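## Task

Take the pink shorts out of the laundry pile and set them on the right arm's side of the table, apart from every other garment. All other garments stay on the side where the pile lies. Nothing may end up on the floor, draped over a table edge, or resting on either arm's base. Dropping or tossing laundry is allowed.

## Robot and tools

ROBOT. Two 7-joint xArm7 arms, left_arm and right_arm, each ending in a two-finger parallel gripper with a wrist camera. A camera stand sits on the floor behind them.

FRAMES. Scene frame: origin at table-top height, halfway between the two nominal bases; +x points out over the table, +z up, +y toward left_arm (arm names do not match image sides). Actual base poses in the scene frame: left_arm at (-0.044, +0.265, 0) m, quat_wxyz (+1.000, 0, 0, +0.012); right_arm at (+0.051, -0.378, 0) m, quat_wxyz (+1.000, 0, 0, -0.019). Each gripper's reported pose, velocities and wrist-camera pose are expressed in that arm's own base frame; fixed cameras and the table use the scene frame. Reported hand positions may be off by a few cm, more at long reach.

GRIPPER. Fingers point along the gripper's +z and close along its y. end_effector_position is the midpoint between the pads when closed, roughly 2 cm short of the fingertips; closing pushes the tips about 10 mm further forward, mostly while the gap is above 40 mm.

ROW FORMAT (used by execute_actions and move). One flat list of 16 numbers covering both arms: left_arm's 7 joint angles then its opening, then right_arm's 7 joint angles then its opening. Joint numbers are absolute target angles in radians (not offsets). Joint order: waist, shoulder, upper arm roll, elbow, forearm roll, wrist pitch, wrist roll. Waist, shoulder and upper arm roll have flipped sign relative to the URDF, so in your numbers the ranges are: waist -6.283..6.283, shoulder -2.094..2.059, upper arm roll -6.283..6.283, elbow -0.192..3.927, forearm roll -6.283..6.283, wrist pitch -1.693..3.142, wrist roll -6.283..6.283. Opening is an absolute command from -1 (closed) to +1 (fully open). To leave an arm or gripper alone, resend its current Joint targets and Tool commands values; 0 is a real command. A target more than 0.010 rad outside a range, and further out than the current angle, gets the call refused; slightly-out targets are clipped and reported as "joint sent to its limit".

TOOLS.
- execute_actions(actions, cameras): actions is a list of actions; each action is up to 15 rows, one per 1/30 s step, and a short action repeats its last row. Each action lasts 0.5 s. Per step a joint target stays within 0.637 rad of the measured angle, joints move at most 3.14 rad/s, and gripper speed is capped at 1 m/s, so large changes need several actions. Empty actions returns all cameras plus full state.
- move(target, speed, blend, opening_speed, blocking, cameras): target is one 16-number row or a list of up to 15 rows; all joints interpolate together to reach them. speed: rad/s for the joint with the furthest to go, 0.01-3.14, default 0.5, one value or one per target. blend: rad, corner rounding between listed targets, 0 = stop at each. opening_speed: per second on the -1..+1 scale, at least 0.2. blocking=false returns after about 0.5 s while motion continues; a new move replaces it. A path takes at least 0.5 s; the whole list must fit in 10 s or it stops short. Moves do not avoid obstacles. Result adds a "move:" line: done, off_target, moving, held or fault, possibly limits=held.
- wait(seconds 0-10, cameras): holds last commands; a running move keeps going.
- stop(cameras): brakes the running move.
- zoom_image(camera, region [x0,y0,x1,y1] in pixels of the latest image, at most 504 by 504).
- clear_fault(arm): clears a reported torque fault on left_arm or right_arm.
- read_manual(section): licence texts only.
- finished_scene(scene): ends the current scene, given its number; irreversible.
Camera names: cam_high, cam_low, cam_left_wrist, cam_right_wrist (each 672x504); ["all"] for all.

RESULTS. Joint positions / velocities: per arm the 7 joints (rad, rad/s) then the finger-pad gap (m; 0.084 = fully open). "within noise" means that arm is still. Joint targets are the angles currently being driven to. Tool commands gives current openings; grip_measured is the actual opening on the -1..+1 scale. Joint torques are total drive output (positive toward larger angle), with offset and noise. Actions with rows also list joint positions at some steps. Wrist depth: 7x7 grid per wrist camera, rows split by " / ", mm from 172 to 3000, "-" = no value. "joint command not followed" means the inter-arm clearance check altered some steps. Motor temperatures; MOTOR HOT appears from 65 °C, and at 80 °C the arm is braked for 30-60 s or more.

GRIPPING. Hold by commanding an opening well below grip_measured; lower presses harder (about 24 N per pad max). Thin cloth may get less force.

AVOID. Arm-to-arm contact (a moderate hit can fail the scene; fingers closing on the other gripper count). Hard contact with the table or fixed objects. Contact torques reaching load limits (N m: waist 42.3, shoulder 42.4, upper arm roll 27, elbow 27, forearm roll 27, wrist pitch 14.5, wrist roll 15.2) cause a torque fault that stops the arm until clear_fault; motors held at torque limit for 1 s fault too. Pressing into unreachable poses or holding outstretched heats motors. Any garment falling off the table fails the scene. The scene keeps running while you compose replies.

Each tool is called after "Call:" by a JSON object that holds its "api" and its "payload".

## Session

Call:
{"api": "execute_actions", "payload": {"actions": []}}

Scene clock: 0.00 s.
left_arm: end_effector_position=(+0.7283, -0.5040, +0.2180) grip_measured=+1.00 end_effector_quat_wxyz=(+0.140, +0.855, -0.048, +0.496) | right_arm: end_effector_position=(+0.3896, -0.0018, +0.3962) grip_measured=+1.00 end_effector_quat_wxyz=(-0.452, +0.768, +0.454, -0.016)
Joint positions: left_arm=[0.828 -1.168 -0.485 2.296 0.18 0.169 -0.923 0.084] | right_arm=[0.044 -0.267 0.419 1.746 0.688 2.275 -1.326 0.084]
Joint velocities: within noise
Joint torques (N m): no reading
Motor temperatures (°C): left_arm=[34 38 39 39 32 41 41] | right_arm=[33 38 39 39 33 35 37]
Wrist depth (mm): cam_left_wrist=[1141 1366 1222 1375 2528 2595 2760 / 1145 1188 1220 1253 2685 2828 2863 / 1585 2192 2685 2749 2816 - - / 1653 2165 2302 2302 2501 2749 - / 1649 1813 1908 1940 2099 2213 2302 / 1487 1585 1642 1694 1809 1852 1946 / 1377 1428 1458 1519 1585 1626 1706] | cam_right_wrist=[2302 1732 1758 293 282 274 267 / 2381 434 418 - 295 358 602 / 579 449 421 405 380 650 593 / 454 462 1025 884 742 642 565 / 2793 - 974 825 703 610 539 / - 2935 916 767 660 576 511 / 2923 2696 846 716 622 548 503]
Joint targets: left_arm=[0.828 -1.168 -0.485 2.296 0.180 0.169 -0.923] | right_arm=[0.044 -0.267 0.419 1.746 0.688 2.275 -1.326]
Tool commands: left_gripper/opening=+1.0 right_gripper/opening=+1.0

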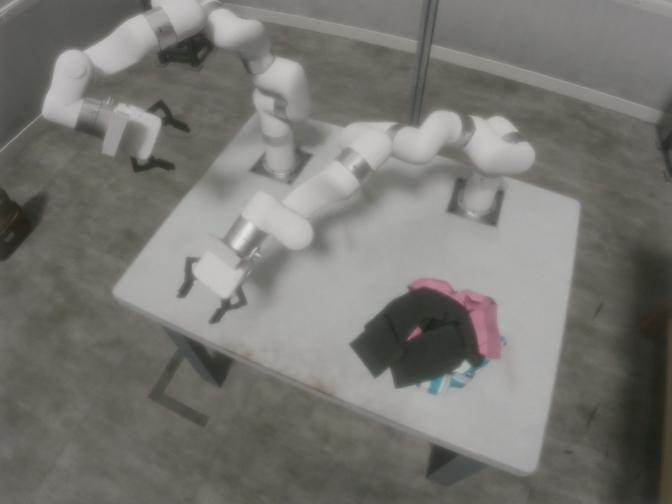

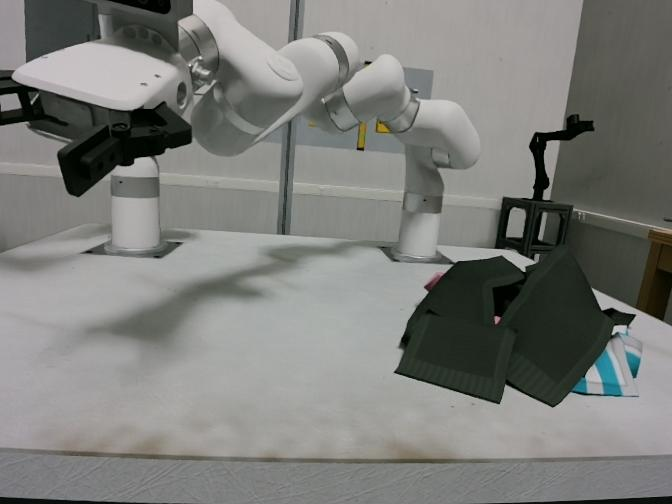

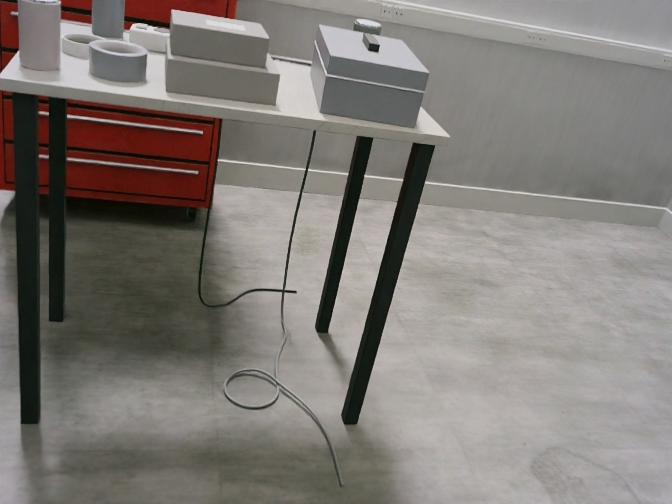

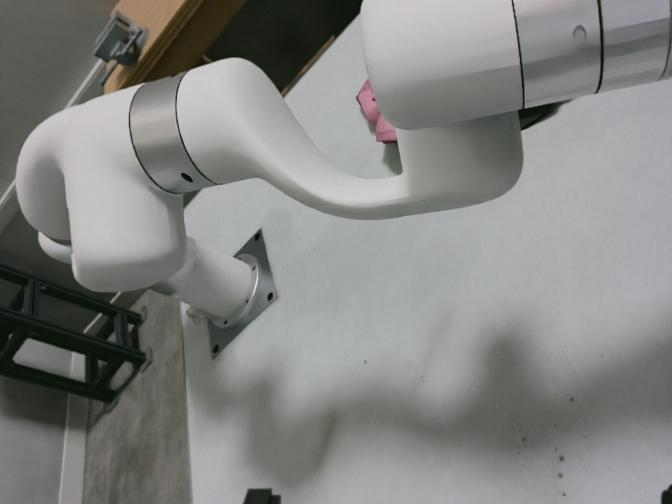

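Call:
{"api": "move", "payload": {"target": [0.165,0.312,0,1.235,0,1.547,0,1,-0.2,0.476,0,1.102,0,1.578,0,1], "speed": 1.2, "cameras": ["cam_high","cam_low","cam_left_wrist"]}}

Scene clock: 15.70 s.
left_arm: end_effector_position=(+0.3751, -0.0625, +0.3798) grip_measured=+1.00 end_effector_quat_wxyz=(+0.000, +0.997, -0.082, +0.000) | right_arm: end_effector_position=(+0.3238, +0.0656, +0.3800) grip_measured=+1.00 end_effector_quat_wxyz=(+0.000, +0.995, +0.100, +0.000)
Joint positions: left_arm=[0.165 0.312 0 1.235 0 1.547 0 0.084] | right_arm=[-0.2 0.476 0 1.102 0 1.578 0 0.084]
Joint torques (N m): left_arm=[-3.58 23.35 3.02 9.89 -1.71 0.31 1.81] | right_arm=[-6.17 12.24 -2.2 12.61 -1.88 -2.41 1.09]
Wrist depth (mm): cam_left_wrist=[510 510 452 477 501 509 510 / 509 441 414 466 470 509 511 / 508 452 425 468 482 509 509 / 482 454 425 410 463 508 508 / 508 500 460 458 506 508 508 / 506 504 488 507 507 507 508 / 505 507 505 507 506 506 508] | cam_right_wrist=[508 510 511 512 511 512 512 / 509 509 510 511 511 513 514 / 509 510 510 511 512 512 514 / 510 509 509 511 512 513 515 / 508 510 510 512 512 514 514 / 508 510 509 511 512 513 514 / 510 510 511 511 512 513 514]
Joint targets: left_arm=[0.165 0.312 0.000 1.235 0.000 1.547 0.000] | right_arm=[-0.200 0.476 0.000 1.102 0.000 1.578 0.000]
move: done
Images, in order (width x height): cam_high 672x504, cam_low 672x504, cam_left_wrist 672x504.

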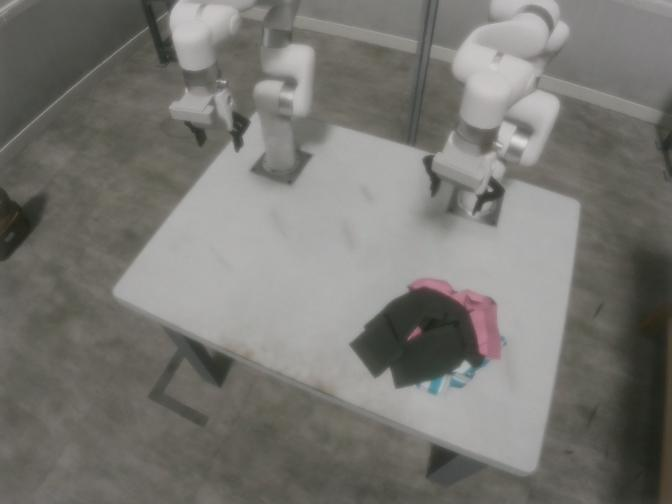

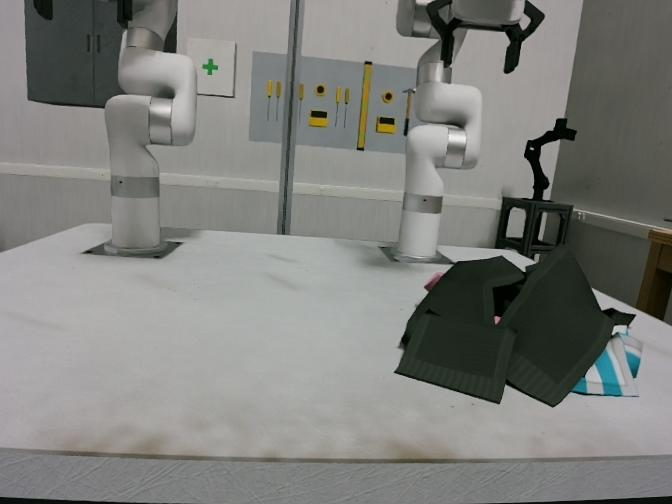

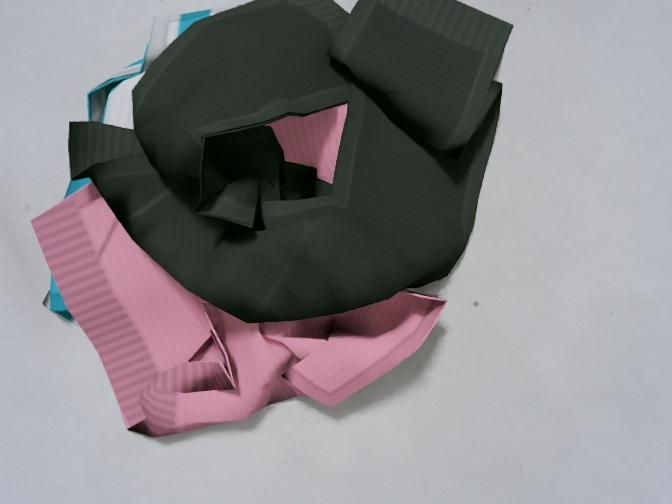

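Call:
{"api": "move", "payload": {"target": [[-0.035,-0.296,0,1.353,0,1.057,0,0.9,-0.2,0.476,0,1.102,0,1.578,0,1],[-0.035,-0.458,0,1.235,0,0.777,0,0.9,-0.2,0.476,0,1.102,0,1.578,0,1],[-0.035,-0.458,0,1.235,0,0.777,0,-1,-0.2,0.476,0,1.102,0,1.578,0,1],[-0.035,-0.296,0,1.353,0,1.057,0,-1,-0.2,0.476,0,1.102,0,1.578,0,1]], "speed": [0.8,0.3,0.2,0.3], "opening_speed": 2, "cameras": ["cam_high","cam_low","cam_left_wrist"]}}

Scene clock: 54.27 s.
left_arm: end_effector_position=(+0.5477, +0.0192, +0.1795) grip_measured=-0.93 end_effector_quat_wxyz=(+0.000, +1.000, +0.018, +0.000) | right_arm: end_effector_position=(+0.3238, +0.0656, +0.3800) grip_measured=+1.00 end_effector_quat_wxyz=(+0.000, +0.995, +0.100, +0.000)
Joint positions: left_arm=[-0.035 -0.296 0 1.353 0 1.057 0 0.003] | right_arm=[-0.2 0.476 0 1.102 0 1.578 0 0.084]
Joint torques (N m): left_arm=[-2.87 39.29 -2.9 15.53 -0.3 0.32 1.8] | right_arm=[-5.96 12.12 -2.28 13.07 -1.47 -2.54 0.86]
Motor temperatures (°C): left_arm=[34 40 39 42 32 42 42] | right_arm=[33 38 39 44 33 36 37]
Wrist depth (mm): cam_left_wrist=[309 309 310 310 310 310 309 / 309 309 309 309 309 310 310 / 309 308 309 309 309 309 309 / 308 308 - - - 309 309 / 308 308 - - - - 282 / 308 308 - - - - - / 307 283 - - - - -] | cam_right_wrist=[508 510 511 511 512 513 512 / 508 510 511 511 512 512 514 / 509 508 511 510 512 514 514 / 509 509 510 513 512 512 514 / 509 509 511 512 511 512 514 / 509 510 511 511 513 512 514 / 509 511 510 512 512 512 514]
Joint targets: left_arm=[-0.035 -0.296 0.000 1.353 0.000 1.057 0.000] | right_arm=[-0.200 0.476 0.000 1.102 0.000 1.578 0.000]
move: done
Images, in order (width x height): cam_high 672x504, cam_low 672x504, cam_left_wrist 672x504.

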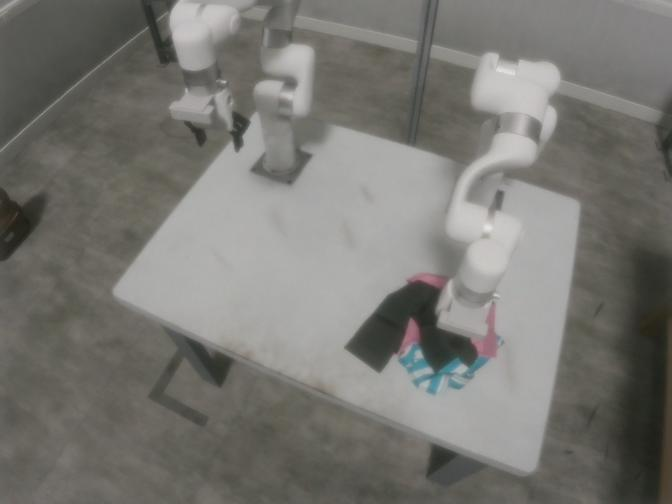

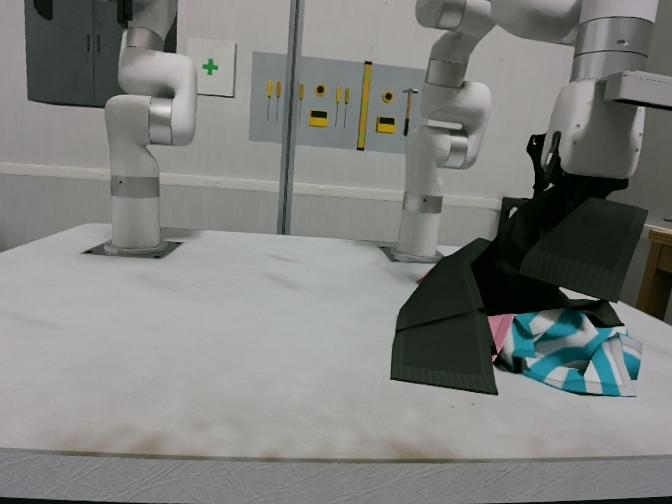

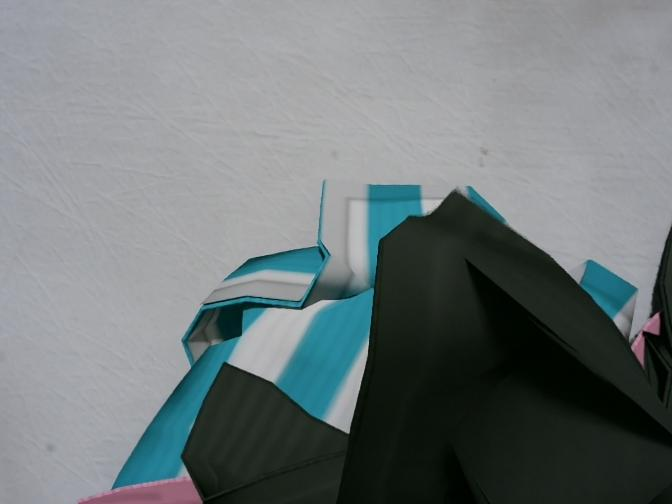

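Call:
{"api": "move", "payload": {"target": [-0.035,-0.086,0,1.598,0,1.512,0,-1,-1.1,-0.07,0,1.407,0,1.337,0,1], "speed": 0.8, "cameras": ["cam_high","cam_low","cam_right_wrist"]}}

Scene clock: 65.13 s.
left_arm: end_effector_position=(+0.4996, +0.0175, +0.3601) grip_measured=-0.93 end_effector_quat_wxyz=(+0.000, +1.000, +0.018, +0.000) | right_arm: end_effector_position=(+0.2268, +0.4456, +0.3002) grip_measured=+1.00 end_effector_quat_wxyz=(+0.000, +0.853, +0.523, +0.000)
Joint positions: left_arm=[-0.035 -0.086 0 1.598 0 1.512 0 0.003] | right_arm=[-1.1 -0.07 0 1.407 0 1.337 0 0.084]
Joint torques (N m): left_arm=[-0.13 34.21 -2.03 15.66 0.24 0.35 1.7] | right_arm=[-5.83 16.86 2.46 18.69 -1.13 -2.37 1.04]
Wrist depth (mm): cam_left_wrist=[489 489 489 489 490 489 489 / 489 489 489 489 489 489 491 / 487 488 488 482 482 489 489 / 488 - - - - 468 489 / 487 - - - - - 484 / 486 - - - - - - / 484 - - - - - -] | cam_right_wrist=[428 428 391 327 234 245 426 / 429 428 429 371 262 412 429 / 428 428 431 430 431 432 432 / 429 429 430 431 431 431 432 / 429 430 430 431 431 432 433 / 428 429 430 431 433 432 432 / 429 429 430 431 431 433 432]
Joint targets: left_arm=[-0.035 -0.086 0.000 1.598 0.000 1.512 0.000] | right_arm=[-1.100 -0.070 0.000 1.407 0.000 1.337 0.000]
move: done
Images, in order (width x height): cam_high 672x504, cam_low 672x504, cam_right_wrist 672x504.

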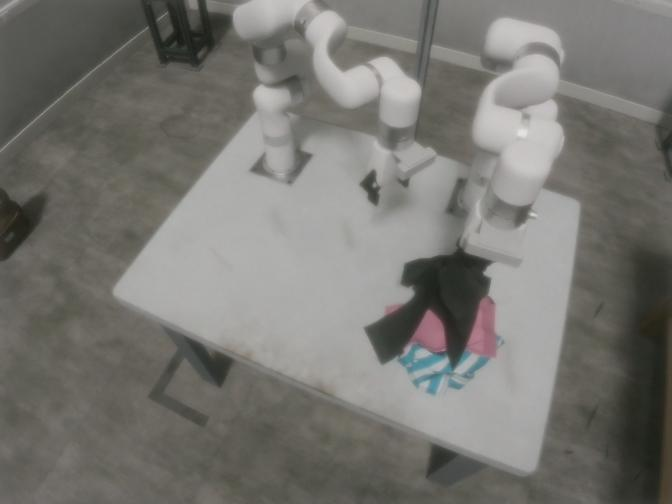

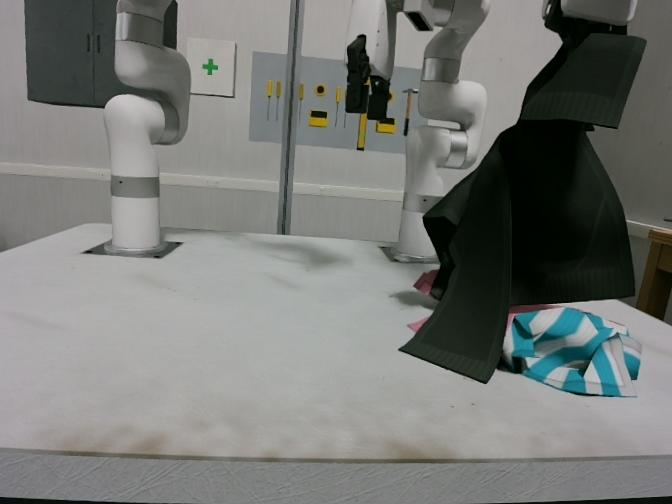

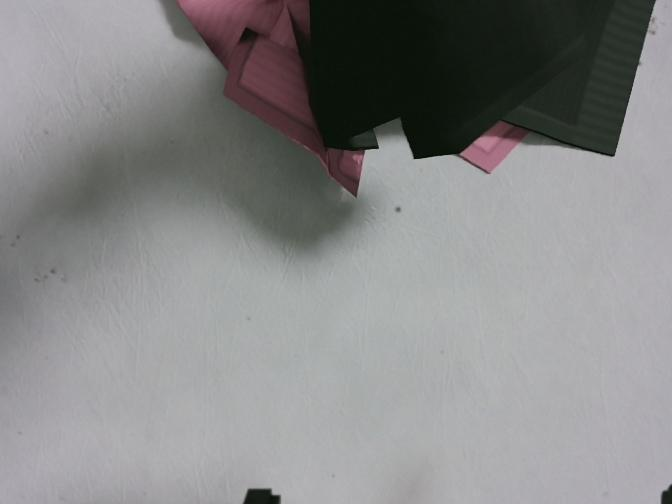

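Call:
{"api": "move", "payload": {"target": [[-0.035,-0.086,0,1.598,0,1.512,0,-1,-1.206,-0.865,0,2.025,0,1.160,-1.571,0.2],[-0.035,-0.086,0,1.598,0,1.512,0,-1,-1.206,-0.964,0,1.975,0,1.011,-1.571,0.2],[-0.035,-0.086,0,1.598,0,1.512,0,-1,-1.206,-0.964,0,1.975,0,1.011,-1.571,-1],[-0.035,-0.086,0,1.598,0,1.512,0,-1,-1.206,-0.865,0,2.025,0,1.160,-1.571,-1]], "speed": [0.8,0.15,0.2,0.15], "opening_speed": 2, "cameras": ["cam_high","cam_low","cam_right_wrist"]}}

Scene clock: 85.20 s.
left_arm: end_effector_position=(+0.4996, +0.0175, +0.3602) grip_measured=-0.93 end_effector_quat_wxyz=(+0.000, +1.000, +0.018, +0.000) | right_arm: end_effector_position=(+0.2419, +0.6334, +0.0998) grip_measured=-0.88 end_effector_quat_wxyz=(+0.000, +0.181, +0.983, +0.000)
Joint positions: left_arm=[-0.035 -0.086 0 1.598 0 1.512 0 0.003] | right_arm=[-1.206 -0.865 0 2.025 0 1.16 -1.571 0.005]
Joint torques (N m): left_arm=[2.45 33.98 -0.31 15.45 0.02 -1.54 1.64] | right_arm=[-1.96 36.98 1.61 18.49 -1.34 0.39 -0.6]
Wrist depth (mm): cam_left_wrist=[489 490 489 488 490 491 491 / 489 488 490 490 489 489 489 / 488 488 490 470 482 489 490 / 487 - - - - 469 489 / 487 - - - - - 485 / 485 - - - - - - / 486 - - - - - -] | cam_right_wrist=[228 229 229 229 229 229 229 / 228 228 229 229 229 229 230 / 228 228 229 229 229 229 230 / 228 228 229 229 229 229 230 / 228 228 229 229 229 229 229 / 228 228 229 229 229 229 177 / 228 228 229 229 - - -]
Joint targets: left_arm=[-0.035 -0.086 0.000 1.598 0.000 1.512 0.000] | right_arm=[-1.206 -0.865 0.000 2.025 0.000 1.160 -1.571]
move: done
Images, in order (width x height): cam_high 672x504, cam_low 672x504, cam_right_wrist 672x504.

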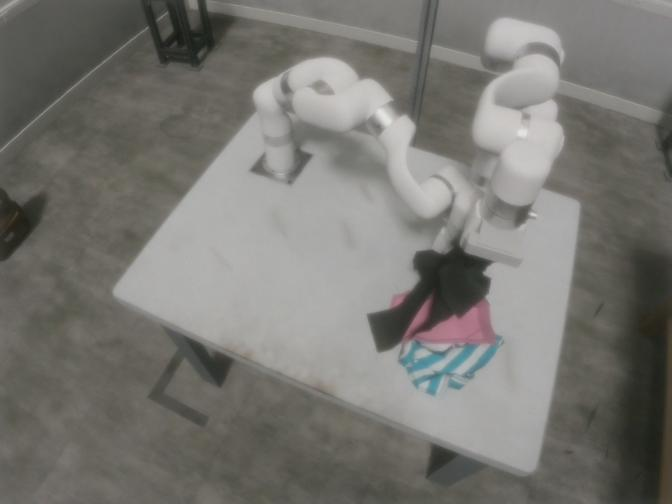

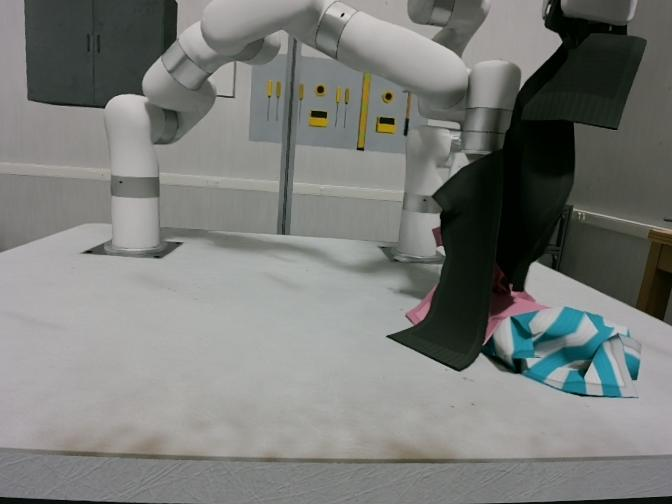

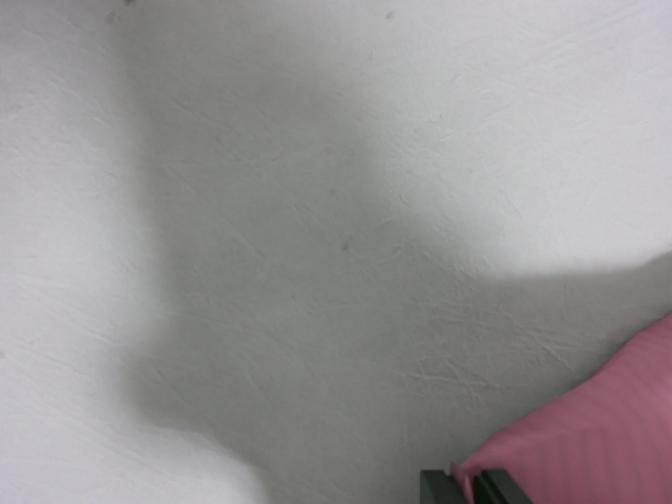

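Call:
{"api": "move", "payload": {"target": [-0.035,-0.086,0,1.598,0,1.512,0,-1,-0.4,0.014,0,0.765,0,0.779,-1.571,-1], "speed": 0.45, "cameras": ["cam_high","cam_low","cam_right_wrist"]}}

Scene clock: 96.87 s.
left_arm: end_effector_position=(+0.4996, +0.0175, +0.3602) grip_measured=-0.93 end_effector_quat_wxyz=(+0.000, +1.000, +0.018, +0.000) | right_arm: end_effector_position=(+0.3870, +0.1637, +0.1199) grip_measured=-0.88 end_effector_quat_wxyz=(+0.000, +0.552, +0.834, +0.000)
Joint positions: left_arm=[-0.035 -0.086 0 1.598 0 1.512 0 0.003] | right_arm=[-0.4 0.014 0 0.765 0 0.779 -1.571 0.005]
Joint torques (N m): left_arm=[2.26 33.85 0.84 15.31 -0.05 -2.72 1.57] | right_arm=[5.2 20.1 0.89 11.38 -1.14 -2.46 0.52]
Wrist depth (mm): cam_left_wrist=[490 489 489 489 489 490 490 / 488 488 490 490 490 490 490 / 488 487 488 469 475 484 489 / 487 - 488 - - 200 486 / 487 - - - - - - / 486 - - - - - - / 486 - - - - - -] | cam_right_wrist=[249 249 250 250 250 250 251 / 249 249 250 250 250 250 248 / 249 249 250 250 250 233 248 / 249 249 250 250 237 230 247 / 249 249 250 250 205 191 214 / 249 249 249 250 - 179 231 / 249 249 249 250 - - 247]
Joint targets: left_arm=[-0.035 -0.086 0.000 1.598 0.000 1.512 0.000] | right_arm=[-0.400 0.014 0.000 0.765 0.000 0.779 -1.571]
move: done
Images, in order (width x height): cam_high 672x504, cam_low 672x504, cam_right_wrist 672x504.

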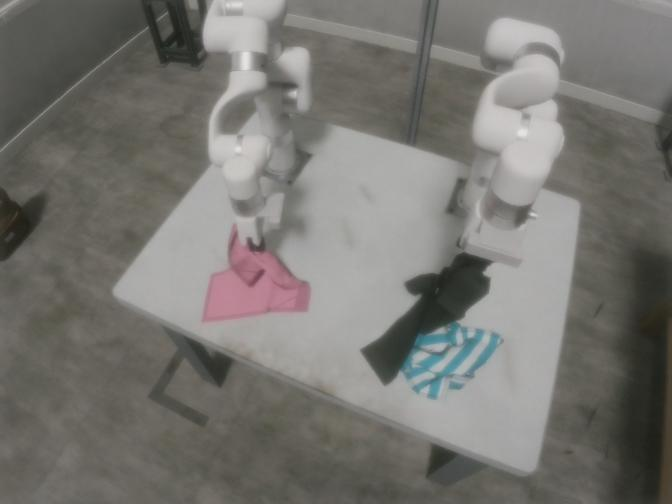

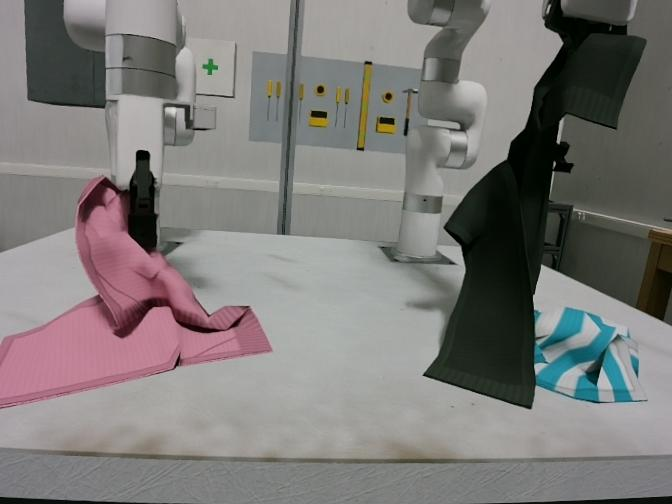

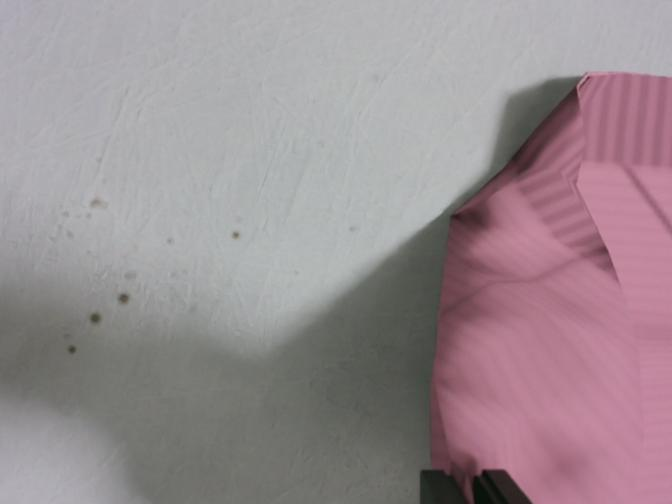

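Call:
{"api": "move", "payload": {"target": [[-0.1,-0.115,0,0.855,0,0.740,0,-1,-0.4,-0.148,0,0.713,0,0.566,-1.571,-1],[-0.1,-0.115,0,0.855,0,0.740,0,0.4,-0.4,-0.148,0,0.713,0,0.566,-1.571,0.4],[-0.1,0.229,0,1.025,0,1.254,0,0.6,-0.4,0.145,0,0.934,0,1.079,-1.571,0.4]], "speed": [0.4,0.3,0.6], "opening_speed": 1.5, "cameras": ["cam_high","cam_low"]}}

Scene clock: 113.13 s.
left_arm: end_effector_position=(+0.4082, +0.0410, +0.2797) grip_measured=+0.59 end_effector_quat_wxyz=(+0.000, +0.999, +0.050, +0.000) | right_arm: end_effector_position=(+0.3906, +0.1652, +0.2196) grip_measured=+0.39 end_effector_quat_wxyz=(+0.000, +0.552, +0.834, +0.000)
Joint positions: left_arm=[-0.1 0.229 0 1.025 0 1.254 0 0.069] | right_arm=[-0.4 0.145 0 0.934 0 1.079 -1.571 0.061]
Joint torques (N m): left_arm=[-3.4 26.02 2.07 15.69 -0.49 0.32 1.46] | right_arm=[4.52 18.38 -0.11 18.26 -1.17 0.47 0.88]
Wrist depth (mm): cam_left_wrist=[409 410 410 376 350 346 379 / 409 409 367 361 357 382 358 / 409 409 367 365 378 393 370 / 409 407 391 362 395 333 355 / 408 408 408 315 332 274 293 / 407 407 407 408 326 307 407 / 407 406 407 407 406 408 408] | cam_right_wrist=[349 349 350 350 350 350 351 / 349 349 350 350 351 348 348 / 349 349 350 350 350 347 349 / 348 349 349 350 351 348 349 / 348 349 349 349 331 344 347 / 349 349 349 350 322 318 348 / 349 349 343 311 319 315 338]
Joint targets: left_arm=[-0.100 0.229 0.000 1.025 0.000 1.254 0.000] | right_arm=[-0.400 0.145 0.000 0.934 0.000 1.079 -1.571]
move: done
Images, in order (width x height): cam_high 672x504, cam_low 672x504.

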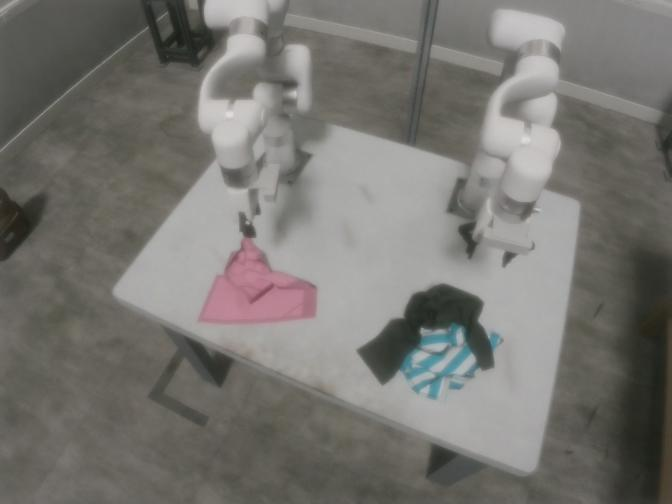

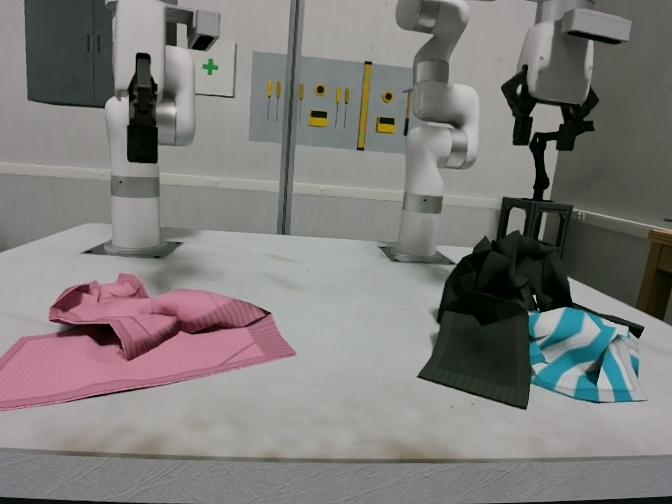

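Call:
{"api": "finished_scene", "payload": {"scene": 3}}

The scene is finished: the task was done.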